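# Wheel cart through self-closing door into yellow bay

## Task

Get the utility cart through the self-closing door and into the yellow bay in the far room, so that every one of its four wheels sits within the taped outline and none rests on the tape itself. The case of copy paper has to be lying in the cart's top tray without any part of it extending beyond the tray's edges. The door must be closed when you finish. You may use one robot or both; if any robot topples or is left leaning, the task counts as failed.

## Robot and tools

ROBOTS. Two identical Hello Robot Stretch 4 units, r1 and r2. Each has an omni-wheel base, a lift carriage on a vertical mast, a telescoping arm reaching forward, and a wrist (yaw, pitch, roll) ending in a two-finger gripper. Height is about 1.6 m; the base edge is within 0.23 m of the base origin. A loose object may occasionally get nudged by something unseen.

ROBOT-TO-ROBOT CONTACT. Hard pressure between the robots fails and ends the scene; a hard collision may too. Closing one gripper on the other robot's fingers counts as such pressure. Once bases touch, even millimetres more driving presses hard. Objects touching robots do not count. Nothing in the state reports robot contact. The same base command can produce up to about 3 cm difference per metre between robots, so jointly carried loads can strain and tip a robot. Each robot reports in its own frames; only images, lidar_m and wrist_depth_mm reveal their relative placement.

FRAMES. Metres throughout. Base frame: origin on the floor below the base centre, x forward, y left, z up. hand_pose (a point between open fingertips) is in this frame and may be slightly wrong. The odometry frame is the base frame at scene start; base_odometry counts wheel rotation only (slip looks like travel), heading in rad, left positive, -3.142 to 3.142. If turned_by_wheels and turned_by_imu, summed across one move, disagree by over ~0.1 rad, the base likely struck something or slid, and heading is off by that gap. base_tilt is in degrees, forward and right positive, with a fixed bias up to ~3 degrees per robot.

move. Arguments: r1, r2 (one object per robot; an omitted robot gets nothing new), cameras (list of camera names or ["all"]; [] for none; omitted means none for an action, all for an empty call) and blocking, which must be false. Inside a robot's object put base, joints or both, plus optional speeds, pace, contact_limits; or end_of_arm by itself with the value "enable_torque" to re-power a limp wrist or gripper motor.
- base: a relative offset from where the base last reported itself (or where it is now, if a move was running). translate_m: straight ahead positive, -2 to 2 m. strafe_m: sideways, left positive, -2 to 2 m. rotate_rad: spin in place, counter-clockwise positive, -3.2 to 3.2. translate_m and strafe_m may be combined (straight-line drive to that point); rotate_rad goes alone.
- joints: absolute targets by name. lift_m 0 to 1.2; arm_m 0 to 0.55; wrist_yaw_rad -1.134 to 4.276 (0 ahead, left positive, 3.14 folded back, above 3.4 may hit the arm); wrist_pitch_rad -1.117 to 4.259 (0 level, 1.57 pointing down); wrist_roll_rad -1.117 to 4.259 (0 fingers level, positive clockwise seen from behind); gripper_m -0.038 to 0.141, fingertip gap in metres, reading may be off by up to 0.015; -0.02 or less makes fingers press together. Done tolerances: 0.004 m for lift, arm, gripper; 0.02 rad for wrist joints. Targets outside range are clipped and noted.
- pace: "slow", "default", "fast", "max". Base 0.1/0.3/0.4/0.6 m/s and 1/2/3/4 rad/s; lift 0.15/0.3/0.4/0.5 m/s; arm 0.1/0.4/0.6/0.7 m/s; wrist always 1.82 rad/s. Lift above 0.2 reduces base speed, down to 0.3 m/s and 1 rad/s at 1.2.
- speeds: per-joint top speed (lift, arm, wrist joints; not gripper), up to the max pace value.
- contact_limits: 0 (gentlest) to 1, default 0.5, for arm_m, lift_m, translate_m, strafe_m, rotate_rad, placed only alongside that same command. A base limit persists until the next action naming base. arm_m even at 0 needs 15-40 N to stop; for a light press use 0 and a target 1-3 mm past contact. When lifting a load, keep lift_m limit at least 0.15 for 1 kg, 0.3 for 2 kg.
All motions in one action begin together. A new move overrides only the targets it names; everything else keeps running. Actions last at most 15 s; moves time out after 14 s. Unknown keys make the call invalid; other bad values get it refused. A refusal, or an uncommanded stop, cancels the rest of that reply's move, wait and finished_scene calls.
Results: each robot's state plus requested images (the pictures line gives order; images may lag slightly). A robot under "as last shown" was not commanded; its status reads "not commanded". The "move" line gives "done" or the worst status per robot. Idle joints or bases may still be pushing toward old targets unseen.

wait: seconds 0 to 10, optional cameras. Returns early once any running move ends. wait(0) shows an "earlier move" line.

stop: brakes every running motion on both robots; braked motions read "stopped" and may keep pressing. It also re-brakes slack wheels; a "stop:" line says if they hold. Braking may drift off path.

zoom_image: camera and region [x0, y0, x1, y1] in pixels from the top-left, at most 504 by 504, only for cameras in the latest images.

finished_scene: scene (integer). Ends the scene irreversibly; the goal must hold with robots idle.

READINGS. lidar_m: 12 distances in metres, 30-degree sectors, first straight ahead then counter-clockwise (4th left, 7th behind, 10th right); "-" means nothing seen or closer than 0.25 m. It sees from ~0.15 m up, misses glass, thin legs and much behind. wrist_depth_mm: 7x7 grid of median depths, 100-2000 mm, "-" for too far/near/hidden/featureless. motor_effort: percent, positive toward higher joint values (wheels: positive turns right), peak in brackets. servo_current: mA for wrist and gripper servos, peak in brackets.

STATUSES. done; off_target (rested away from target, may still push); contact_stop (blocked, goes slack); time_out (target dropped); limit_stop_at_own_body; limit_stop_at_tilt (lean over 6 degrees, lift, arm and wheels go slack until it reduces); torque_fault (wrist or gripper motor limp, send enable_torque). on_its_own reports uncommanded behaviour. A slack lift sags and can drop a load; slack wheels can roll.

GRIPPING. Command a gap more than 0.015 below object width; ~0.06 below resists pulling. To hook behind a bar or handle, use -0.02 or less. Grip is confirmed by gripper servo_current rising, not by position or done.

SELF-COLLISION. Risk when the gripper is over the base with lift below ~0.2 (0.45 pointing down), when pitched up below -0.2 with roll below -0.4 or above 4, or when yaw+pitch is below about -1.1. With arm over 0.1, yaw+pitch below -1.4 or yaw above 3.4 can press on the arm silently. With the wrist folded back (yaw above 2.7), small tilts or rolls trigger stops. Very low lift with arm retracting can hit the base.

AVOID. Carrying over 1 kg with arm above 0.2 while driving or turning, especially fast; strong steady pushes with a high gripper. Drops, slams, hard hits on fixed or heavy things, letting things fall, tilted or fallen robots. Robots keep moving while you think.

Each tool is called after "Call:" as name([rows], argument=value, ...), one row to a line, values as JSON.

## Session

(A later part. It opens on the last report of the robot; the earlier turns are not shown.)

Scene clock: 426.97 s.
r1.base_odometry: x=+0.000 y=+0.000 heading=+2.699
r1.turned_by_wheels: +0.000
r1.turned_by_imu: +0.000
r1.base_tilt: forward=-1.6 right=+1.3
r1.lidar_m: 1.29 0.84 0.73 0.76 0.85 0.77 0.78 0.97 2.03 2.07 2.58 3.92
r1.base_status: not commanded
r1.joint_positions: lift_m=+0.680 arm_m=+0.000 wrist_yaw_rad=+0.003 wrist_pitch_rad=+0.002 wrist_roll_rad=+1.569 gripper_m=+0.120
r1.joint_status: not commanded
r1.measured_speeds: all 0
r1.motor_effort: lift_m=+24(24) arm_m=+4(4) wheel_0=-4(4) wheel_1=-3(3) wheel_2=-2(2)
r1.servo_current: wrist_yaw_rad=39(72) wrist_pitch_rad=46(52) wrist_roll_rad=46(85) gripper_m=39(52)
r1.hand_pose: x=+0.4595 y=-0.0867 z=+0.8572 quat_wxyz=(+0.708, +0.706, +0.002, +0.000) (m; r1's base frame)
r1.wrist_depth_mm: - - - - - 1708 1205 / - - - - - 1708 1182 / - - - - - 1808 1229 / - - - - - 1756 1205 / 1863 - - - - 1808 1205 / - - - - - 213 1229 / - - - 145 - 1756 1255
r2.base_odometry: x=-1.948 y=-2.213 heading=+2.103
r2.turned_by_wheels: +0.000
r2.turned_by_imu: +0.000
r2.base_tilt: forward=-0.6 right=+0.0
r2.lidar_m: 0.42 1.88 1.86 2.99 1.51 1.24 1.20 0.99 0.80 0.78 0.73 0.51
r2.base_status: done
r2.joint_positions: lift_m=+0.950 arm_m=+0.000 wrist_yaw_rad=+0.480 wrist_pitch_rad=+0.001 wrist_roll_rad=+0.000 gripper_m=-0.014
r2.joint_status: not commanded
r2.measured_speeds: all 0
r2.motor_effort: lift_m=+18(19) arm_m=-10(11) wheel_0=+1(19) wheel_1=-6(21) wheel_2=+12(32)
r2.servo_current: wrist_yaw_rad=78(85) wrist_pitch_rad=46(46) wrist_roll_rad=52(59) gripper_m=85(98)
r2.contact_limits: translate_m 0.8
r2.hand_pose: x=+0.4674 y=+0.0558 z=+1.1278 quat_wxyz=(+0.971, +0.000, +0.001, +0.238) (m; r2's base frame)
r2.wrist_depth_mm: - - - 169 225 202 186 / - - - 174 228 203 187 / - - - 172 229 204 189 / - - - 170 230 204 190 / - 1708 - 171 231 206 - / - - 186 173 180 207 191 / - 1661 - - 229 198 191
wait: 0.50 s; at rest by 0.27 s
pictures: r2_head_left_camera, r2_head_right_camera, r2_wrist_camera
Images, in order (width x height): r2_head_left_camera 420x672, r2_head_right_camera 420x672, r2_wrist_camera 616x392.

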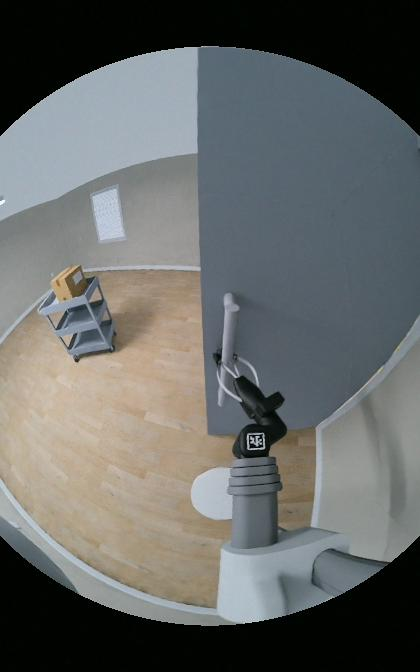

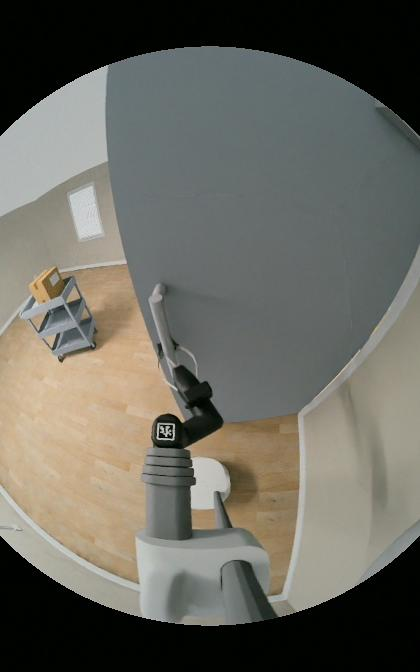

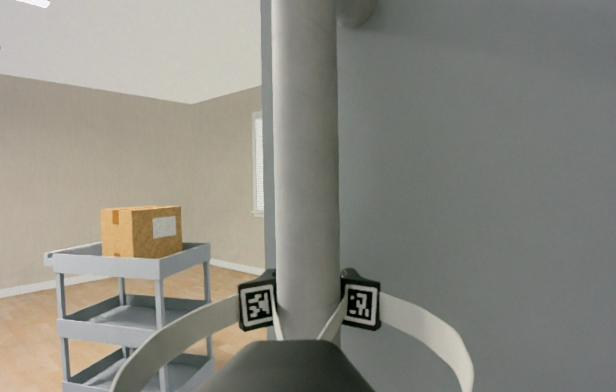

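Call:
move(blocking=false, r1={"base":{"rotate_rad":1.21}})

Call:
wait(seconds=3)

Call:
move(blocking=false, r1={"base":{"strafe_m":-1.2}})

Call:
wait(seconds=6)

Call:
wait(seconds=0.5, cameras=["r1_head_camera","r1_head_left_camera","r1_head_right_camera"])

Scene clock: 436.57 s.
move: r1 moving
r1.base_odometry: x=+0.000 y=+0.000 heading=+2.952
r1.turned_by_wheels: +0.253
r1.turned_by_imu: +0.254
r1.base_tilt: forward=-1.6 right=+1.3
r1.lidar_m: 1.01 0.78 0.74 0.83 0.79 0.76 0.85 1.24 2.02 2.21 3.28 2.22
r1.base_status: rotate_rad moving
r1.joint_positions: lift_m=+0.680 arm_m=+0.000 wrist_yaw_rad=+0.002 wrist_pitch_rad=+0.002 wrist_roll_rad=+1.569 gripper_m=+0.120
r1.joint_status: not commanded
r1.measured_speeds: translate_m=+0.000 strafe_m=+0.000 rotate_rad=+0.971 lift_m=+0.000 arm_m=+0.000 wrist_yaw_rad=+0.000 wrist_pitch_rad=+0.000 wrist_roll_rad=+0.000
r1.motor_effort: lift_m=+24(24) arm_m=+3(4) wheel_0=-9(9) wheel_1=-7(8) wheel_2=-7(8)
r1.servo_current: wrist_yaw_rad=39(65) wrist_pitch_rad=39(46) wrist_roll_rad=52(59) gripper_m=39(46)
r1.hand_pose: x=+0.4595 y=-0.0867 z=+0.8572 quat_wxyz=(+0.708, +0.706, +0.002, +0.000) (m; r1's base frame)
r1.wrist_depth_mm: - - - - - 1708 1205 / - - - - - 1661 1182 / - - - - - 1756 1205 / - - - - - 1756 1229 / - - - - - 1863 1182 / - 197 - - 191 196 - / - 139 - 145 - - -
r2: as last shown
r2.base_tilt: forward=-0.6 right=+0.1
r2.lidar_m: 0.42 1.87 1.83 3.00 1.49 1.23 1.22 1.01 0.77 0.79 0.73 0.52
r2.motor_effort: lift_m=+18(19) arm_m=-11(11) wheel_0=+0(1) wheel_1=-5(6) wheel_2=+12(12)
r2.servo_current: wrist_yaw_rad=59(78) wrist_pitch_rad=39(39) wrist_roll_rad=46(59) gripper_m=85(91)
r2.contact_limits: translate_m 0.8
r2.wrist_depth_mm: - - - 169 225 202 186 / - - - 175 230 203 187 / - - - 172 229 204 189 / - - - 170 229 204 190 / - 1708 - 171 231 206 - / - - 186 176 181 206 191 / - 1618 - - 229 198 191
pictures: none

Scene clock: 437.93 s.
earlier move: r1 done
r1.base_odometry: x=+0.000 y=+0.000 heading=-2.374
r1.turned_by_wheels: +0.956
r1.turned_by_imu: +0.962
r1.base_tilt: forward=-1.6 right=+1.2
r1.lidar_m: 0.75 0.77 0.81 0.77 0.80 1.14 2.01 2.13 2.91 2.96 1.08 0.77
r1.base_status: done
r1.joint_positions: lift_m=+0.680 arm_m=+0.000 wrist_yaw_rad=+0.002 wrist_pitch_rad=+0.002 wrist_roll_rad=+1.569 gripper_m=+0.120
r1.joint_status: not commanded
r1.measured_speeds: all 0
r1.motor_effort: lift_m=+24(24) arm_m=+2(4) wheel_0=-3(9) wheel_1=-2(8) wheel_2=-1(8)
r1.servo_current: wrist_yaw_rad=65(78) wrist_pitch_rad=39(46) wrist_roll_rad=46(65) gripper_m=46(52)
r1.hand_pose: x=+0.4595 y=-0.0867 z=+0.8572 quat_wxyz=(+0.708, +0.706, +0.002, +0.000) (m; r1's base frame)
r1.wrist_depth_mm: - - - - - - - / - - - - - - - / - - - - - - - / - - - - - - - / - - - - - - - / - 193 - - 191 196 - / - 139 - 145 - - -
r2.base_odometry: x=-1.948 y=-2.213 heading=+2.103
r2.turned_by_wheels: +0.000
r2.turned_by_imu: +0.000
r2.base_tilt: forward=-0.5 right=+0.1
r2.lidar_m: 0.40 1.85 1.84 3.00 1.47 1.23 1.22 1.01 0.79 0.76 0.71 0.50
r2.base_status: not commanded
r2.joint_positions: lift_m=+0.950 arm_m=+0.000 wrist_yaw_rad=+0.480 wrist_pitch_rad=+0.001 wrist_roll_rad=+0.000 gripper_m=-0.014
r2.joint_status: not commanded
r2.measured_speeds: all 0
r2.motor_effort: lift_m=+18(19) arm_m=-11(11) wheel_0=+0(1) wheel_1=-5(6) wheel_2=+12(12)
r2.servo_current: wrist_yaw_rad=65(78) wrist_pitch_rad=39(46) wrist_roll_rad=46(59) gripper_m=85(91)
r2.contact_limits: translate_m 0.8
r2.hand_pose: x=+0.4674 y=+0.0558 z=+1.1278 quat_wxyz=(+0.971, +0.000, +0.001, +0.238) (m; r2's base frame)
r2.wrist_depth_mm: - - - 169 224 202 186 / - - - 174 229 203 187 / - - - 172 229 204 189 / - - - 170 229 205 190 / - 1756 - 171 231 206 - / - - 186 175 180 206 191 / - 1618 - - 229 198 191
wait: 1.37 of 3 s (r1 has come to rest)
pictures: none

Scene clock: 438.43 s.
move: r1 moving
r1.base_odometry: x=-0.025 y=+0.026 heading=-2.374
r1.turned_by_wheels: +0.000
r1.turned_by_imu: +0.000
r1.base_tilt: forward=-1.6 right=+1.2
r1.lidar_m: 0.74 0.79 0.84 0.81 0.84 1.17 2.02 2.14 2.93 2.99 1.09 0.78
r1.base_status: strafe_m moving
r1.joint_positions: lift_m=+0.680 arm_m=+0.000 wrist_yaw_rad=+0.002 wrist_pitch_rad=+0.002 wrist_roll_rad=+1.569 gripper_m=+0.120
r1.joint_status: not commanded
r1.measured_speeds: translate_m=+0.000 strafe_m=-0.140 rotate_rad=+0.002 lift_m=+0.000 arm_m=+0.000 wrist_yaw_rad=+0.000 wrist_pitch_rad=+0.000 wrist_roll_rad=+0.000
r1.motor_effort: lift_m=+24(24) arm_m=+1(2) wheel_0=+8(9) wheel_1=-9(12) wheel_2=+1(1)
r1.servo_current: wrist_yaw_rad=52(72) wrist_pitch_rad=46(46) wrist_roll_rad=46(65) gripper_m=46(46)
r1.hand_pose: x=+0.4595 y=-0.0867 z=+0.8572 quat_wxyz=(+0.708, +0.706, +0.002, +0.000) (m; r1's base frame)
r1.wrist_depth_mm: - - - - - - - / - - - - - - - / - - - - - - - / - - - - - - - / - - - - - - - / - 194 - - 191 197 - / - 139 - 145 - - -
r2: as last shown
r2.base_tilt: forward=-0.6 right=+0.0
r2.lidar_m: 0.43 1.86 1.85 2.98 1.52 1.23 1.20 0.99 0.80 0.79 0.75 0.51
r2.motor_effort: lift_m=+18(19) arm_m=-11(11) wheel_0=+0(1) wheel_1=-6(6) wheel_2=+12(12)
r2.servo_current: wrist_yaw_rad=65(72) wrist_pitch_rad=39(39) wrist_roll_rad=52(52) gripper_m=91(91)
r2.contact_limits: translate_m 0.8
r2.wrist_depth_mm: - - - 169 225 202 186 / - - - 174 229 202 187 / - - - 172 228 204 189 / - - - 170 229 205 189 / - 1756 - 171 231 206 - / - - 186 176 181 206 191 / - 1661 - - 229 198 191
pictures: none

Scene clock: 443.27 s.
earlier move: r1 done
r1.base_odometry: x=-0.833 y=+0.864 heading=-2.374
r1.turned_by_wheels: +0.000
r1.turned_by_imu: -0.008
r1.base_tilt: forward=-1.6 right=+1.2
r1.lidar_m: 0.75 0.80 1.08 1.94 2.04 2.11 2.01 2.14 2.84 2.73 1.17 1.28
r1.base_status: done
r1.joint_positions: lift_m=+0.680 arm_m=+0.000 wrist_yaw_rad=+0.002 wrist_pitch_rad=+0.002 wrist_roll_rad=+1.569 gripper_m=+0.120
r1.joint_status: not commanded
r1.measured_speeds: all 0
r1.motor_effort: lift_m=+24(24) arm_m=-3(4) wheel_0=+1(11) wheel_1=+0(12) wheel_2=+0(2)
r1.servo_current: wrist_yaw_rad=46(72) wrist_pitch_rad=39(52) wrist_roll_rad=46(65) gripper_m=39(52)
r1.hand_pose: x=+0.4595 y=-0.0867 z=+0.8572 quat_wxyz=(+0.708, +0.706, +0.002, +0.000) (m; r1's base frame)
r1.wrist_depth_mm: - - - - - 1708 1182 / - - - - - 1708 1229 / - - - - - 1756 1205 / - - - - - 1808 1255 / - - - - - 1808 1229 / - 204 1576 - 193 201 - / 597 549 585 145 585 585 597
r2.base_odometry: x=-1.948 y=-2.213 heading=+2.103
r2.turned_by_wheels: +0.000
r2.turned_by_imu: +0.001
r2.base_tilt: forward=-0.6 right=+0.0
r2.lidar_m: 0.41 1.87 1.86 2.97 1.51 1.22 1.21 1.02 0.83 0.77 0.73 0.50
r2.base_status: not commanded
r2.joint_positions: lift_m=+0.950 arm_m=+0.000 wrist_yaw_rad=+0.480 wrist_pitch_rad=+0.001 wrist_roll_rad=+0.000 gripper_m=-0.014
r2.joint_status: not commanded
r2.measured_speeds: all 0
r2.motor_effort: lift_m=+18(19) arm_m=-10(11) wheel_0=+1(1) wheel_1=-5(6) wheel_2=+12(12)
r2.servo_current: wrist_yaw_rad=72(85) wrist_pitch_rad=46(46) wrist_roll_rad=52(65) gripper_m=85(98)
r2.contact_limits: translate_m 0.8
r2.hand_pose: x=+0.4674 y=+0.0558 z=+1.1278 quat_wxyz=(+0.971, +0.000, +0.001, +0.238) (m; r2's base frame)
r2.wrist_depth_mm: - - - 169 225 202 186 / - - - 175 229 202 187 / - - - 172 229 204 189 / - - - 171 229 205 190 / - 1756 - 171 231 206 - / - - 185 176 180 206 191 / - 1618 - - 229 198 191
wait: 4.83 of 6 s (r1 has come to rest)
pictures: none

Scene clock: 443.77 s.
r1.base_odometry: x=-0.833 y=+0.864 heading=-2.374
r1.turned_by_wheels: +0.000
r1.turned_by_imu: +0.000
r1.base_tilt: forward=-1.6 right=+1.3
r1.lidar_m: 0.76 0.80 1.08 1.96 2.07 2.11 2.01 2.14 2.84 2.76 1.18 1.27
r1.base_status: done
r1.joint_positions: lift_m=+0.680 arm_m=+0.000 wrist_yaw_rad=+0.002 wrist_pitch_rad=+0.002 wrist_roll_rad=+1.569 gripper_m=+0.120
r1.joint_status: not commanded
r1.measured_speeds: all 0
r1.motor_effort: lift_m=+24(24) arm_m=-3(4) wheel_0=+1(11) wheel_1=+0(12) wheel_2=+0(2)
r1.servo_current: wrist_yaw_rad=52(72) wrist_pitch_rad=39(52) wrist_roll_rad=52(65) gripper_m=46(52)
r1.hand_pose: x=+0.4595 y=-0.0867 z=+0.8572 quat_wxyz=(+0.708, +0.706, +0.002, +0.000) (m; r1's base frame)
r1.wrist_depth_mm: - - - - - 1708 1182 / - - - - - 1756 1205 / - - - - - 1756 1205 / - - - - - 1756 1205 / - - - - - 1808 1255 / - 203 1576 - 192 201 - / 615 559 580 145 591 591 591
r2.base_odometry: x=-1.948 y=-2.213 heading=+2.103
r2.turned_by_wheels: +0.000
r2.turned_by_imu: +0.000
r2.base_tilt: forward=-0.6 right=+0.0
r2.lidar_m: 0.41 1.84 1.84 3.00 1.51 1.21 1.22 0.99 0.79 0.78 0.70 0.50
r2.base_status: not commanded
r2.joint_positions: lift_m=+0.950 arm_m=+0.000 wrist_yaw_rad=+0.480 wrist_pitch_rad=+0.001 wrist_roll_rad=+0.000 gripper_m=-0.014
r2.joint_status: not commanded
r2.measured_speeds: all 0
r2.motor_effort: lift_m=+18(19) arm_m=-11(11) wheel_0=+1(1) wheel_1=-6(6) wheel_2=+12(12)
r2.servo_current: wrist_yaw_rad=65(85) wrist_pitch_rad=39(46) wrist_roll_rad=33(65) gripper_m=78(98)
r2.contact_limits: translate_m 0.8
r2.hand_pose: x=+0.4674 y=+0.0558 z=+1.1278 quat_wxyz=(+0.971, +0.000, +0.001, +0.238) (m; r2's base frame)
r2.wrist_depth_mm: - - - 169 224 202 186 / - - - 174 229 203 188 / - - - 172 229 204 188 / - - - 170 229 204 190 / - 1756 - 171 230 206 - / - - 186 176 180 207 191 / - 1576 - - 229 197 191
wait: 0.50 s; at rest by 0.27 s
pictures: r1_head_camera, r1_head_left_camera, r1_head_right_camera
Images, in order (width x height): r1_head_camera 420x560, r1_head_left_camera 420x672, r1_head_right_camera 420x672.

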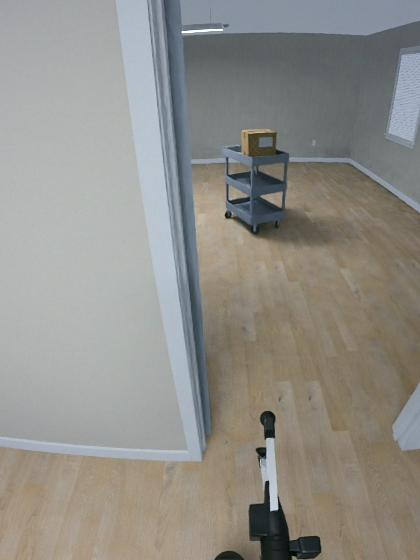

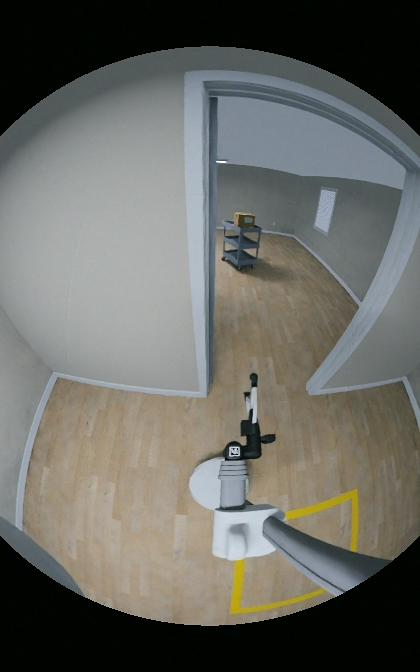

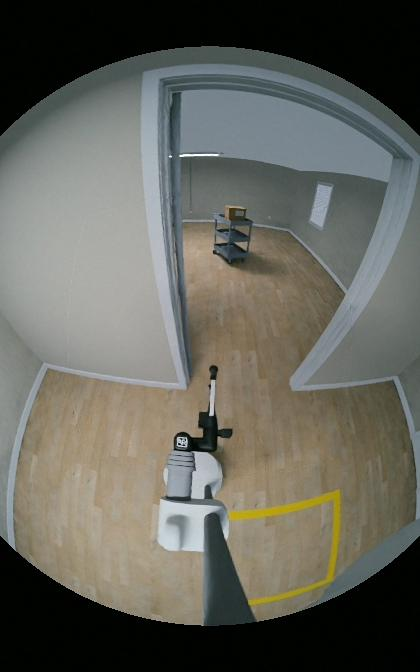

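Call:
move(blocking=false, r1={"base":{"strafe_m":-0.46}})

Call:
zoom_image(camera="r1_head_camera", region=[200, 110, 310, 250])

Call:
wait(seconds=3)

Call:
wait(seconds=0.5, cameras=["r1_head_camera","r1_head_left_camera","r1_head_right_camera"])

Scene clock: 455.17 s.
move: r1 moving
r1.base_odometry: x=-0.858 y=+0.890 heading=-2.374
r1.turned_by_wheels: +0.000
r1.turned_by_imu: +0.000
r1.base_tilt: forward=-1.6 right=+1.3
r1.lidar_m: 0.78 0.75 1.10 1.99 2.09 2.10 2.02 2.12 2.83 2.71 1.16 1.18
r1.base_status: strafe_m moving
r1.joint_positions: lift_m=+0.680 arm_m=+0.000 wrist_yaw_rad=+0.002 wrist_pitch_rad=+0.002 wrist_roll_rad=+1.569 gripper_m=+0.120
r1.joint_status: not commanded
r1.measured_speeds: translate_m=-0.001 strafe_m=-0.141 rotate_rad=+0.004 lift_m=+0.000 arm_m=+0.000 wrist_yaw_rad=+0.000 wrist_pitch_rad=+0.000 wrist_roll_rad=+0.000
r1.motor_effort: lift_m=+24(24) arm_m=-4(4) wheel_0=+10(10) wheel_1=-9(10) wheel_2=+0(2)
r1.servo_current: wrist_yaw_rad=52(65) wrist_pitch_rad=39(52) wrist_roll_rad=59(72) gripper_m=46(46)
r1.hand_pose: x=+0.4595 y=-0.0867 z=+0.8572 quat_wxyz=(+0.708, +0.706, +0.002, +0.000) (m; r1's base frame)
r1.wrist_depth_mm: - - - - - 1708 1205 / - - - - - 1708 1229 / - - - - - 1756 1182 / - - - - - 1756 1255 / - - - - - 1756 1229 / - 204 - - 191 201 - / - 160 580 144 621 585 603
r2: as last shown
r2.base_tilt: forward=-0.6 right=+0.1
r2.lidar_m: 0.41 1.84 1.84 2.97 1.51 1.21 1.21 0.99 0.80 0.79 0.75 0.51
r2.motor_effort: lift_m=+18(19) arm_m=-10(11) wheel_0=+0(1) wheel_1=-6(6) wheel_2=+12(12)
r2.servo_current: wrist_yaw_rad=65(72) wrist_pitch_rad=39(46) wrist_roll_rad=52(52) gripper_m=91(91)
r2.contact_limits: translate_m 0.8
r2.wrist_depth_mm: - - - 169 225 202 186 / - - - 175 230 202 187 / - - - 172 229 204 188 / - - - 170 229 205 190 / - 1756 - 172 231 207 - / - - 186 176 180 206 191 / - 1576 - - 229 198 192
pictures: none

Scaled by 3.600 from the camera's 420x560 image, which has a finer 600x800 frame.
This view is cut from an older image: the scene may have changed since it was taken.

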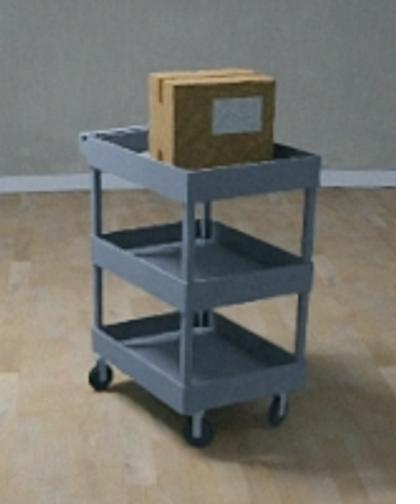

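Scene clock: 457.53 s.
earlier move: r1 done
r1.base_odometry: x=-1.152 y=+1.195 heading=-2.374
r1.turned_by_wheels: +0.000
r1.turned_by_imu: -0.003
r1.base_tilt: forward=-1.6 right=+1.3
r1.lidar_m: 3.21 0.95 1.08 2.42 2.50 2.12 2.03 2.11 2.40 2.27 1.10 0.87
r1.base_status: done
r1.joint_positions: lift_m=+0.680 arm_m=+0.000 wrist_yaw_rad=+0.002 wrist_pitch_rad=+0.002 wrist_roll_rad=+1.569 gripper_m=+0.120
r1.joint_status: not commanded
r1.measured_speeds: all 0
r1.motor_effort: lift_m=+24(24) arm_m=-3(4) wheel_0=+1(11) wheel_1=-1(13) wheel_2=+0(2)
r1.servo_current: wrist_yaw_rad=52(72) wrist_pitch_rad=39(52) wrist_roll_rad=65(72) gripper_m=39(52)
r1.hand_pose: x=+0.4595 y=-0.0867 z=+0.8572 quat_wxyz=(+0.708, +0.706, +0.002, +0.000) (m; r1's base frame)
r1.wrist_depth_mm: - - - - - 1618 1138 / - - - - - 1708 1205 / - - - - - 1756 1229 / - - - - - 1808 1229 / - - - - - 1756 1255 / - - - - - 214 1229 / - - - 145 - 1983 1255
r2.base_odometry: x=-1.948 y=-2.213 heading=+2.103
r2.turned_by_wheels: +0.000
r2.turned_by_imu: +0.000
r2.base_tilt: forward=-0.6 right=+0.1
r2.lidar_m: 0.39 1.85 1.85 2.97 1.54 1.22 1.22 0.99 0.80 0.79 0.71 0.51
r2.base_status: not commanded
r2.joint_positions: lift_m=+0.950 arm_m=+0.000 wrist_yaw_rad=+0.480 wrist_pitch_rad=+0.001 wrist_roll_rad=+0.000 gripper_m=-0.014
r2.joint_status: not commanded
r2.measured_speeds: all 0
r2.motor_effort: lift_m=+18(19) arm_m=-11(11) wheel_0=+0(1) wheel_1=-5(6) wheel_2=+12(12)
r2.servo_current: wrist_yaw_rad=72(78) wrist_pitch_rad=46(46) wrist_roll_rad=46(59) gripper_m=91(98)
r2.contact_limits: translate_m 0.8
r2.hand_pose: x=+0.4674 y=+0.0558 z=+1.1278 quat_wxyz=(+0.971, +0.000, +0.001, +0.238) (m; r2's base frame)
r2.wrist_depth_mm: - - - 169 225 202 187 / - - - 175 229 202 188 / - - - 172 229 204 189 / - - - 170 230 205 189 / - 1808 - 171 231 206 - / - - 186 176 180 207 191 / - 1661 - - 229 198 192
wait: 2.37 of 3 s (r1 has come to rest)
pictures: none

Scene clock: 458.03 s.
r1.base_odometry: x=-1.152 y=+1.195 heading=-2.374
r1.turned_by_wheels: +0.000
r1.turned_by_imu: +0.000
r1.base_tilt: forward=-1.6 right=+1.2
r1.lidar_m: 3.21 0.93 1.09 2.42 2.49 2.11 2.02 2.12 2.39 2.29 1.12 0.87
r1.base_status: done
r1.joint_positions: lift_m=+0.680 arm_m=+0.000 wrist_yaw_rad=+0.002 wrist_pitch_rad=+0.002 wrist_roll_rad=+1.569 gripper_m=+0.120
r1.joint_status: not commanded
r1.measured_speeds: all 0
r1.motor_effort: lift_m=+24(24) arm_m=-3(4) wheel_0=+1(11) wheel_1=-1(13) wheel_2=+0(2)
r1.servo_current: wrist_yaw_rad=59(72) wrist_pitch_rad=46(52) wrist_roll_rad=59(72) gripper_m=39(52)
r1.hand_pose: x=+0.4595 y=-0.0867 z=+0.8572 quat_wxyz=(+0.708, +0.706, +0.002, +0.000) (m; r1's base frame)
r1.wrist_depth_mm: - - - - - 1576 1160 / - - - - - 1708 1205 / - - - - - 1756 1229 / - - - - - 1756 1255 / - - - - - 1808 1229 / - - - - - 213 1281 / - - - 145 - 1983 1281
r2.base_odometry: x=-1.948 y=-2.213 heading=+2.103
r2.turned_by_wheels: +0.000
r2.turned_by_imu: +0.000
r2.base_tilt: forward=-0.6 right=+0.0
r2.lidar_m: 0.40 1.84 1.86 3.00 1.54 1.23 1.21 0.99 0.81 0.80 0.71 0.52
r2.base_status: not commanded
r2.joint_positions: lift_m=+0.950 arm_m=+0.000 wrist_yaw_rad=+0.480 wrist_pitch_rad=+0.001 wrist_roll_rad=+0.000 gripper_m=-0.014
r2.joint_status: not commanded
r2.measured_speeds: all 0
r2.motor_effort: lift_m=+19(19) arm_m=-10(11) wheel_0=+1(1) wheel_1=-5(6) wheel_2=+12(12)
r2.servo_current: wrist_yaw_rad=65(78) wrist_pitch_rad=46(46) wrist_roll_rad=39(59) gripper_m=85(98)
r2.contact_limits: translate_m 0.8
r2.hand_pose: x=+0.4674 y=+0.0558 z=+1.1278 quat_wxyz=(+0.971, +0.000, +0.001, +0.238) (m; r2's base frame)
r2.wrist_depth_mm: - - - 169 225 202 187 / - - - 175 230 202 187 / - - - 172 229 204 189 / - - - 170 229 206 190 / - 1756 - 171 231 205 - / - - 185 175 181 207 191 / - 1618 - - 229 198 191
wait: 0.50 s; at rest by 0.27 s
pictures: r1_head_camera, r1_head_left_camera, r1_head_right_camera
Images, in order (width x height): r1_head_camera 420x560, r1_head_left_camera 420x672, r1_head_right_camera 420x672.

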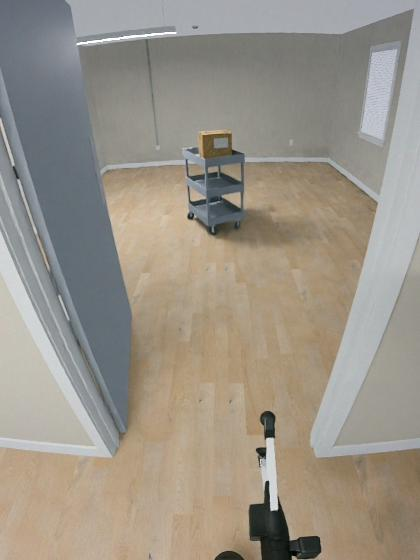

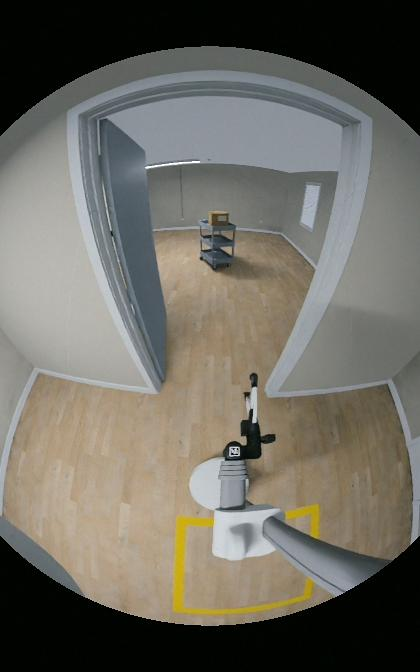

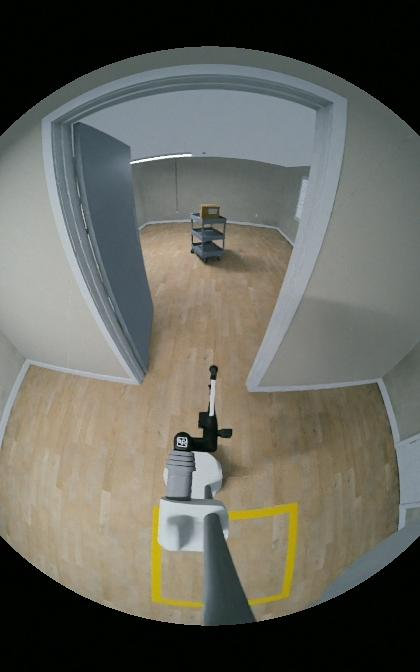

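Call:
move(blocking=false, r1={"base":{"translate_m":1.9,"strafe_m":-0.03},"pace":"fast"})

Call:
wait(seconds=8)

Call:
wait(seconds=0.5, cameras=["r1_head_camera","r1_head_left_camera","r1_head_right_camera"])

Scene clock: 476.23 s.
move: r1 moving
r1.base_odometry: x=-1.187 y=+1.162 heading=-2.374
r1.turned_by_wheels: +0.000
r1.turned_by_imu: +0.000
r1.base_tilt: forward=-1.6 right=+1.3
r1.lidar_m: 3.16 0.90 1.00 2.42 2.52 2.15 2.05 2.20 2.37 2.29 1.03 0.83
r1.base_status: translate_m moving; strafe_m moving
r1.joint_positions: lift_m=+0.680 arm_m=+0.000 wrist_yaw_rad=+0.002 wrist_pitch_rad=+0.002 wrist_roll_rad=+1.569 gripper_m=+0.120
r1.joint_status: not commanded
r1.measured_speeds: translate_m=+0.185 strafe_m=-0.003 rotate_rad=+0.006 lift_m=+0.000 arm_m=+0.000 wrist_yaw_rad=+0.000 wrist_pitch_rad=+0.000 wrist_roll_rad=+0.000
r1.motor_effort: lift_m=+24(24) arm_m=-3(4) wheel_0=+9(9) wheel_1=+8(8) wheel_2=-11(12)
r1.servo_current: wrist_yaw_rad=59(59) wrist_pitch_rad=46(52) wrist_roll_rad=33(52) gripper_m=39(46)
r1.hand_pose: x=+0.4595 y=-0.0867 z=+0.8572 quat_wxyz=(+0.708, +0.706, +0.002, +0.000) (m; r1's base frame)
r1.wrist_depth_mm: 603 - - - - 1576 1182 / - - - - - 1708 1229 / - - - - - 1756 1205 / - - - - - 1808 1229 / - - - - - 1756 1229 / - - - - - 213 1205 / - - - 145 - 1921 1255
r2: as last shown
r2.base_tilt: forward=-0.6 right=+0.1
r2.lidar_m: 0.41 1.85 1.84 2.96 1.52 1.21 1.20 1.00 0.81 0.79 0.74 0.50
r2.motor_effort: lift_m=+19(19) arm_m=-10(11) wheel_0=+0(1) wheel_1=-6(6) wheel_2=+12(12)
r2.servo_current: wrist_yaw_rad=65(72) wrist_pitch_rad=33(39) wrist_roll_rad=46(52) gripper_m=78(91)
r2.contact_limits: translate_m 0.8
r2.wrist_depth_mm: - - - 169 225 202 186 / - - - 175 229 203 187 / - - - 172 229 204 189 / - - - 170 230 205 189 / - 1756 - 171 231 206 - / - - 186 176 180 207 191 / - 1576 - - 229 198 191
pictures: none

Scene clock: 481.83 s.
earlier move: r1 done
r1.base_odometry: x=-2.540 y=-0.103 heading=-2.374
r1.turned_by_wheels: +0.000
r1.turned_by_imu: +0.000
r1.base_tilt: forward=-1.6 right=+1.3
r1.lidar_m: 1.31 3.52 2.56 0.72 0.72 0.88 4.07 1.03 1.41 2.27 2.32 3.21
r1.base_status: done
r1.joint_positions: lift_m=+0.680 arm_m=+0.000 wrist_yaw_rad=+0.002 wrist_pitch_rad=+0.002 wrist_roll_rad=+1.569 gripper_m=+0.120
r1.joint_status: not commanded
r1.measured_speeds: all 0
r1.motor_effort: lift_m=+24(24) arm_m=-3(4) wheel_0=+1(11) wheel_1=+1(8) wheel_2=+2(13)
r1.servo_current: wrist_yaw_rad=46(78) wrist_pitch_rad=33(52) wrist_roll_rad=52(72) gripper_m=46(52)
r1.hand_pose: x=+0.4595 y=-0.0867 z=+0.8572 quat_wxyz=(+0.708, +0.706, +0.002, +0.000) (m; r1's base frame)
r1.wrist_depth_mm: - - - - - 1708 1205 / - - - - - 1708 1229 / - - - - - 1808 1205 / - - - - - 1281 1160 / - - - 1308 1756 1661 1160 / - - 1281 1537 194 213 1205 / - - - 145 - 1983 1229
r2.base_odometry: x=-1.948 y=-2.213 heading=+2.103
r2.turned_by_wheels: +0.000
r2.turned_by_imu: +0.001
r2.base_tilt: forward=-0.6 right=+0.1
r2.lidar_m: 0.40 1.87 1.86 2.99 1.50 1.22 1.19 1.02 0.78 0.78 0.72 0.50
r2.base_status: not commanded
r2.joint_positions: lift_m=+0.950 arm_m=+0.000 wrist_yaw_rad=+0.480 wrist_pitch_rad=+0.001 wrist_roll_rad=+0.000 gripper_m=-0.014
r2.joint_status: not commanded
r2.measured_speeds: all 0
r2.motor_effort: lift_m=+19(19) arm_m=-11(11) wheel_0=+0(1) wheel_1=-6(6) wheel_2=+12(12)
r2.servo_current: wrist_yaw_rad=52(78) wrist_pitch_rad=46(46) wrist_roll_rad=46(59) gripper_m=85(98)
r2.contact_limits: translate_m 0.8
r2.hand_pose: x=+0.4674 y=+0.0558 z=+1.1278 quat_wxyz=(+0.971, +0.000, +0.001, +0.238) (m; r2's base frame)
r2.wrist_depth_mm: - - - 169 224 202 186 / - - - 174 229 203 187 / - - - 172 229 204 189 / - - - 170 229 204 190 / - 1708 - 171 231 206 - / - - 186 176 180 206 191 / - 1618 - - 229 198 191
wait: 5.60 of 8 s (r1 has come to rest)
pictures: none

Scene clock: 482.33 s.
r1.base_odometry: x=-2.540 y=-0.103 heading=-2.374
r1.turned_by_wheels: +0.000
r1.turned_by_imu: +0.000
r1.base_tilt: forward=-1.6 right=+1.3
r1.lidar_m: 1.31 3.53 2.55 0.71 0.73 0.89 4.04 1.04 1.41 2.27 2.32 3.17
r1.base_status: done
r1.joint_positions: lift_m=+0.680 arm_m=+0.000 wrist_yaw_rad=+0.002 wrist_pitch_rad=+0.002 wrist_roll_rad=+1.569 gripper_m=+0.120
r1.joint_status: not commanded
r1.measured_speeds: all 0
r1.motor_effort: lift_m=+24(24) arm_m=-3(4) wheel_0=+1(11) wheel_1=+1(8) wheel_2=+1(13)
r1.servo_current: wrist_yaw_rad=72(78) wrist_pitch_rad=39(52) wrist_roll_rad=39(72) gripper_m=46(52)
r1.hand_pose: x=+0.4595 y=-0.0867 z=+0.8572 quat_wxyz=(+0.708, +0.706, +0.002, +0.000) (m; r1's base frame)
r1.wrist_depth_mm: - - - - - 1708 1205 / - - - - - 1756 1229 / - - - - - 1756 1229 / - - - - - 1308 1182 / - - - 1336 1708 1756 1182 / - - 1308 1464 195 213 1182 / - - - 145 - 1983 1229
r2.base_odometry: x=-1.948 y=-2.213 heading=+2.103
r2.turned_by_wheels: +0.000
r2.turned_by_imu: +0.000
r2.base_tilt: forward=-0.6 right=+0.1
r2.lidar_m: 0.41 1.87 1.85 2.98 1.50 1.22 1.21 0.98 0.78 0.77 0.73 0.50
r2.base_status: not commanded
r2.joint_positions: lift_m=+0.950 arm_m=+0.000 wrist_yaw_rad=+0.480 wrist_pitch_rad=+0.001 wrist_roll_rad=+0.000 gripper_m=-0.014
r2.joint_status: not commanded
r2.measured_speeds: all 0
r2.motor_effort: lift_m=+18(19) arm_m=-10(11) wheel_0=+1(1) wheel_1=-6(6) wheel_2=+12(12)
r2.servo_current: wrist_yaw_rad=65(78) wrist_pitch_rad=39(46) wrist_roll_rad=46(59) gripper_m=85(98)
r2.contact_limits: translate_m 0.8
r2.hand_pose: x=+0.4674 y=+0.0558 z=+1.1278 quat_wxyz=(+0.971, +0.000, +0.001, +0.238) (m; r2's base frame)
r2.wrist_depth_mm: - - - 169 224 202 186 / - - - 175 229 202 187 / - - - 172 229 204 189 / - - - 171 230 205 189 / - 1756 - 171 230 206 - / - - 186 176 181 206 191 / - 1576 - - 229 198 193
wait: 0.50 s; at rest by 0.27 s
pictures: r1_head_camera, r1_head_left_camera, r1_head_right_camera
Images, in order (width x height): r1_head_camera 420x560, r1_head_left_camera 420x672, r1_head_right_camera 420x672.

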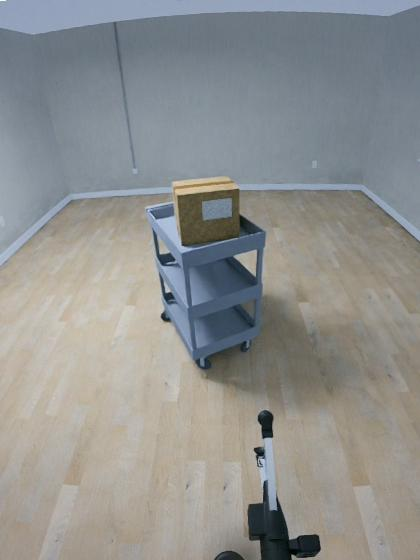

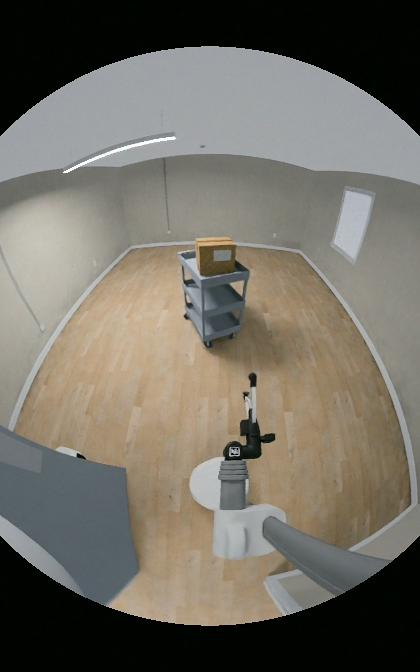

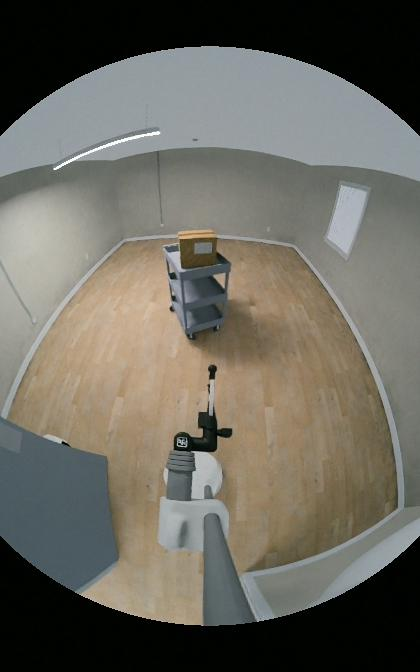

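Call:
move(blocking=false, r1={"base":{"translate_m":0.55}})

Call:
wait(seconds=4)

Call:
move(blocking=false, r1={"base":{"strafe_m":1.1},"pace":"fast"})

Call:
wait(seconds=6)

Call:
wait(seconds=0.3, cameras=["r1_head_camera","r1_head_right_camera"])

Scene clock: 499.53 s.
move: r1 moving
r1.base_odometry: x=-2.563 y=-0.125 heading=-2.374
r1.turned_by_wheels: +0.000
r1.turned_by_imu: +0.000
r1.base_tilt: forward=-1.6 right=+1.3
r1.lidar_m: 1.28 3.53 2.55 0.70 0.72 0.89 4.10 1.07 1.43 2.25 2.34 3.21
r1.base_status: translate_m moving
r1.joint_positions: lift_m=+0.680 arm_m=+0.000 wrist_yaw_rad=+0.002 wrist_pitch_rad=+0.002 wrist_roll_rad=+1.569 gripper_m=+0.120
r1.joint_status: not commanded
r1.measured_speeds: translate_m=+0.121 strafe_m=+0.000 rotate_rad=+0.004 lift_m=+0.000 arm_m=+0.000 wrist_yaw_rad=+0.000 wrist_pitch_rad=+0.000 wrist_roll_rad=+0.000
r1.motor_effort: lift_m=+24(24) arm_m=-4(4) wheel_0=+7(7) wheel_1=+6(7) wheel_2=-9(9)
r1.servo_current: wrist_yaw_rad=65(65) wrist_pitch_rad=39(39) wrist_roll_rad=52(65) gripper_m=39(46)
r1.hand_pose: x=+0.4595 y=-0.0867 z=+0.8572 quat_wxyz=(+0.708, +0.706, +0.002, +0.000) (m; r1's base frame)
r1.wrist_depth_mm: - - - - - 1708 1229 / - - - - - 1756 1205 / - - - - - 1756 1205 / - - - - - 1430 1229 / - - - 1281 1537 1756 1182 / - - 1229 1281 194 212 1205 / - - - 145 - 1921 1281
r2: as last shown
r2.base_tilt: forward=-0.6 right=+0.0
r2.lidar_m: 0.40 1.50 1.85 2.97 1.50 1.24 1.20 1.01 0.82 0.77 0.74 0.50
r2.motor_effort: lift_m=+19(19) arm_m=-10(11) wheel_0=+1(1) wheel_1=-6(6) wheel_2=+12(12)
r2.servo_current: wrist_yaw_rad=59(72) wrist_pitch_rad=39(46) wrist_roll_rad=52(59) gripper_m=85(91)
r2.contact_limits: translate_m 0.8
r2.wrist_depth_mm: - - - 169 224 202 187 / - - - 175 229 202 187 / - - - 172 229 205 189 / - - - 170 230 205 190 / - 1708 - 170 231 206 - / - - 186 176 181 207 191 / - 1618 - - 229 198 191
pictures: none

Scene clock: 502.37 s.
earlier move: r1 done
r1.base_odometry: x=-2.936 y=-0.485 heading=-2.374
r1.turned_by_wheels: +0.000
r1.turned_by_imu: +0.000
r1.base_tilt: forward=-1.6 right=+1.3
r1.lidar_m: 0.77 0.84 2.57 2.46 0.91 1.02 1.62 1.55 2.17 2.26 2.35 3.18
r1.base_status: done
r1.joint_positions: lift_m=+0.680 arm_m=+0.000 wrist_yaw_rad=+0.002 wrist_pitch_rad=+0.002 wrist_roll_rad=+1.569 gripper_m=+0.120
r1.joint_status: not commanded
r1.measured_speeds: all 0
r1.motor_effort: lift_m=+24(24) arm_m=-4(4) wheel_0=+2(8) wheel_1=+2(8) wheel_2=+2(10)
r1.servo_current: wrist_yaw_rad=33(72) wrist_pitch_rad=52(52) wrist_roll_rad=52(65) gripper_m=39(52)
r1.hand_pose: x=+0.4595 y=-0.0867 z=+0.8572 quat_wxyz=(+0.708, +0.706, +0.002, +0.000) (m; r1's base frame)
r1.wrist_depth_mm: - - - - - 1708 1160 / - - - - - 1708 1205 / - - - - - 1618 1229 / - - - - - - 1308 / - - 788 668 - - - / - - 759 615 198 196 - / - - 741 145 1098 - -
r2.base_odometry: x=-1.948 y=-2.213 heading=+2.103
r2.turned_by_wheels: +0.000
r2.turned_by_imu: +0.000
r2.base_tilt: forward=-0.6 right=+0.1
r2.lidar_m: 0.40 1.26 1.87 2.98 1.51 1.22 1.20 0.99 0.82 0.78 0.71 0.52
r2.base_status: not commanded
r2.joint_positions: lift_m=+0.950 arm_m=+0.000 wrist_yaw_rad=+0.480 wrist_pitch_rad=+0.001 wrist_roll_rad=+0.000 gripper_m=-0.014
r2.joint_status: not commanded
r2.measured_speeds: all 0
r2.motor_effort: lift_m=+18(19) arm_m=-10(11) wheel_0=+1(1) wheel_1=-5(6) wheel_2=+12(12)
r2.servo_current: wrist_yaw_rad=65(78) wrist_pitch_rad=39(46) wrist_roll_rad=39(65) gripper_m=85(98)
r2.contact_limits: translate_m 0.8
r2.hand_pose: x=+0.4674 y=+0.0558 z=+1.1278 quat_wxyz=(+0.971, +0.000, +0.001, +0.238) (m; r2's base frame)
r2.wrist_depth_mm: - - - 169 225 201 187 / - - - 175 230 203 187 / - - - 172 229 204 189 / - - - 170 229 205 189 / - 1708 - 171 229 206 - / - - 186 176 180 206 191 / - 1618 - - 229 198 191
wait: 2.83 of 4 s (r1 has come to rest)
pictures: none

Scene clock: 502.87 s.
move: r1 moving
r1.base_odometry: x=-2.898 y=-0.525 heading=-2.374
r1.turned_by_wheels: +0.000
r1.turned_by_imu: +0.000
r1.base_tilt: forward=-1.6 right=+1.3
r1.lidar_m: 0.77 1.14 2.53 2.41 0.86 0.93 - 1.58 2.20 2.32 2.39 0.99
r1.base_status: strafe_m moving
r1.joint_positions: lift_m=+0.680 arm_m=+0.000 wrist_yaw_rad=+0.002 wrist_pitch_rad=+0.002 wrist_roll_rad=+1.569 gripper_m=+0.120
r1.joint_status: not commanded
r1.measured_speeds: translate_m=+0.001 strafe_m=+0.214 rotate_rad=-0.004 lift_m=+0.000 arm_m=+0.000 wrist_yaw_rad=-0.001 wrist_pitch_rad=+0.000 wrist_roll_rad=+0.000
r1.motor_effort: lift_m=+24(24) arm_m=-3(4) wheel_0=-13(13) wheel_1=+9(12) wheel_2=+2(2)
r1.servo_current: wrist_yaw_rad=46(72) wrist_pitch_rad=46(52) wrist_roll_rad=52(65) gripper_m=46(46)
r1.hand_pose: x=+0.4595 y=-0.0867 z=+0.8572 quat_wxyz=(+0.708, +0.706, +0.002, +0.000) (m; r1's base frame)
r1.wrist_depth_mm: - - - - - 1708 1205 / - - - - - 1708 1205 / - - - - - 1618 1229 / - - - - - - - / - - 798 640 - - - / - - 768 609 198 196 - / - - 741 145 - - -
r2: as last shown
r2.lidar_m: 0.42 1.20 1.86 2.99 1.50 1.23 1.21 1.01 0.79 0.79 0.74 0.50
r2.motor_effort: lift_m=+18(19) arm_m=-10(11) wheel_0=+0(1) wheel_1=-6(6) wheel_2=+12(12)
r2.servo_current: wrist_yaw_rad=52(72) wrist_pitch_rad=39(46) wrist_roll_rad=46(59) gripper_m=91(98)
r2.contact_limits: translate_m 0.8
r2.wrist_depth_mm: - - - 169 225 201 186 / - - - 175 229 202 187 / - - - 172 229 204 188 / - - - 170 229 204 190 / - 1708 - 171 230 206 - / - - 186 176 180 207 191 / - 1618 - - 229 198 191
pictures: none

Scene clock: 506.33 s.
earlier move: r1 done
r1.base_odometry: x=-2.172 y=-1.276 heading=-2.373
r1.turned_by_wheels: +0.000
r1.turned_by_imu: +0.006
r1.base_tilt: forward=-1.6 right=+1.3
r1.lidar_m: 4.27 1.95 1.44 1.37 1.43 0.54 0.52 0.57 2.17 3.37 1.16 1.20
r1.base_status: done
r1.joint_positions: lift_m=+0.680 arm_m=+0.000 wrist_yaw_rad=+0.002 wrist_pitch_rad=+0.002 wrist_roll_rad=+1.569 gripper_m=+0.120
r1.joint_status: not commanded
r1.measured_speeds: all 0
r1.motor_effort: lift_m=+23(24) arm_m=-4(4) wheel_0=+2(14) wheel_1=-1(14) wheel_2=+0(2)
r1.servo_current: wrist_yaw_rad=39(72) wrist_pitch_rad=39(52) wrist_roll_rad=39(78) gripper_m=39(52)
r1.hand_pose: x=+0.4595 y=-0.0867 z=+0.8572 quat_wxyz=(+0.708, +0.706, +0.002, +0.000) (m; r1's base frame)
r1.wrist_depth_mm: - - - - - 1708 1182 / - - - - - 1708 1229 / - - - - - 1756 1205 / - - - - - 1756 1229 / - - - - - 1808 1205 / - - - - - 214 1255 / - - - 145 - 1983 1255
r2.base_odometry: x=-1.948 y=-2.213 heading=+2.103
r2.turned_by_wheels: +0.000
r2.turned_by_imu: +0.000
r2.base_tilt: forward=-0.6 right=+0.1
r2.lidar_m: 0.40 1.85 0.53 0.54 1.53 1.23 1.22 0.99 0.80 0.77 0.71 0.51
r2.base_status: not commanded
r2.joint_positions: lift_m=+0.950 arm_m=+0.000 wrist_yaw_rad=+0.480 wrist_pitch_rad=+0.001 wrist_roll_rad=+0.000 gripper_m=-0.014
r2.joint_status: not commanded
r2.measured_speeds: all 0
r2.motor_effort: lift_m=+18(19) arm_m=-11(11) wheel_0=+0(1) wheel_1=-6(6) wheel_2=+12(12)
r2.servo_current: wrist_yaw_rad=59(78) wrist_pitch_rad=39(46) wrist_roll_rad=39(59) gripper_m=85(98)
r2.contact_limits: translate_m 0.8
r2.hand_pose: x=+0.4674 y=+0.0558 z=+1.1278 quat_wxyz=(+0.971, +0.000, +0.001, +0.238) (m; r2's base frame)
r2.wrist_depth_mm: - - - 169 225 202 187 / - - - 175 230 202 187 / - - - 172 229 205 189 / - - - 170 230 205 189 / - 1708 - 171 231 206 - / - - 186 175 181 206 191 / - 1618 - - 229 198 192
wait: 3.47 of 6 s (r1 has come to rest)
pictures: none

Scene clock: 506.63 s.
r1.base_odometry: x=-2.172 y=-1.276 heading=-2.373
r1.turned_by_wheels: +0.000
r1.turned_by_imu: +0.000
r1.base_tilt: forward=-1.6 right=+1.2
r1.lidar_m: 4.25 1.96 1.44 1.37 1.44 0.52 0.51 0.59 2.19 3.34 1.18 1.19
r1.base_status: done
r1.joint_positions: lift_m=+0.680 arm_m=+0.000 wrist_yaw_rad=+0.002 wrist_pitch_rad=+0.002 wrist_roll_rad=+1.569 gripper_m=+0.120
r1.joint_status: not commanded
r1.measured_speeds: all 0
r1.motor_effort: lift_m=+23(24) arm_m=-3(4) wheel_0=+2(14) wheel_1=-1(14) wheel_2=+0(2)
r1.servo_current: wrist_yaw_rad=59(72) wrist_pitch_rad=39(52) wrist_roll_rad=46(78) gripper_m=46(52)
r1.hand_pose: x=+0.4595 y=-0.0867 z=+0.8572 quat_wxyz=(+0.708, +0.706, +0.002, +0.000) (m; r1's base frame)
r1.wrist_depth_mm: - - - - - 1708 1205 / - - - - - 1756 1205 / - - - - - 1756 1229 / - - - - - 1708 1229 / - - - - - 1756 1255 / - - - - - 214 1229 / - - - 145 - 1921 1229
r2.base_odometry: x=-1.948 y=-2.213 heading=+2.103
r2.turned_by_wheels: +0.000
r2.turned_by_imu: +0.000
r2.base_tilt: forward=-0.6 right=+0.1
r2.lidar_m: 0.38 1.87 0.52 0.54 1.52 1.22 1.22 1.01 0.80 0.77 0.71 0.51
r2.base_status: not commanded
r2.joint_positions: lift_m=+0.950 arm_m=+0.000 wrist_yaw_rad=+0.480 wrist_pitch_rad=+0.001 wrist_roll_rad=+0.000 gripper_m=-0.014
r2.joint_status: not commanded
r2.measured_speeds: all 0
r2.motor_effort: lift_m=+18(19) arm_m=-10(11) wheel_0=+1(1) wheel_1=-5(6) wheel_2=+12(12)
r2.servo_current: wrist_yaw_rad=72(78) wrist_pitch_rad=39(46) wrist_roll_rad=46(59) gripper_m=85(98)
r2.contact_limits: translate_m 0.8
r2.hand_pose: x=+0.4674 y=+0.0558 z=+1.1278 quat_wxyz=(+0.971, +0.000, +0.001, +0.238) (m; r2's base frame)
r2.wrist_depth_mm: - - - 169 225 202 186 / - - - 175 231 202 187 / - - - 173 229 204 189 / - - - 170 229 204 190 / - 1708 - 171 231 207 - / - - 186 176 181 207 192 / - 1618 - - 228 198 191
wait: 0.30 s; at rest by 0.27 s
pictures: r1_head_camera, r1_head_right_camera
Images, in order (width x height): r1_head_camera 420x560, r1_head_right_camera 420x672.

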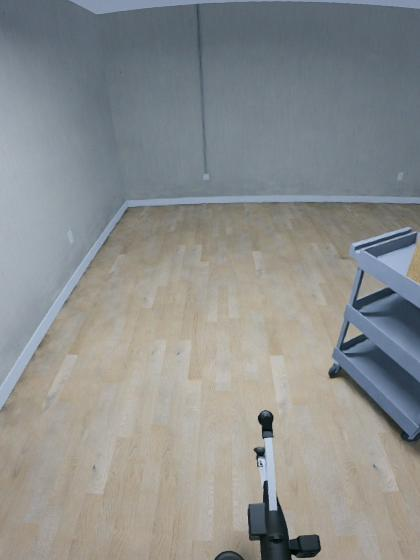

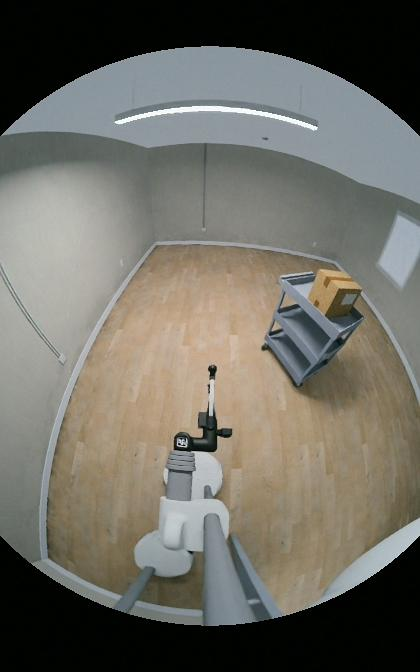

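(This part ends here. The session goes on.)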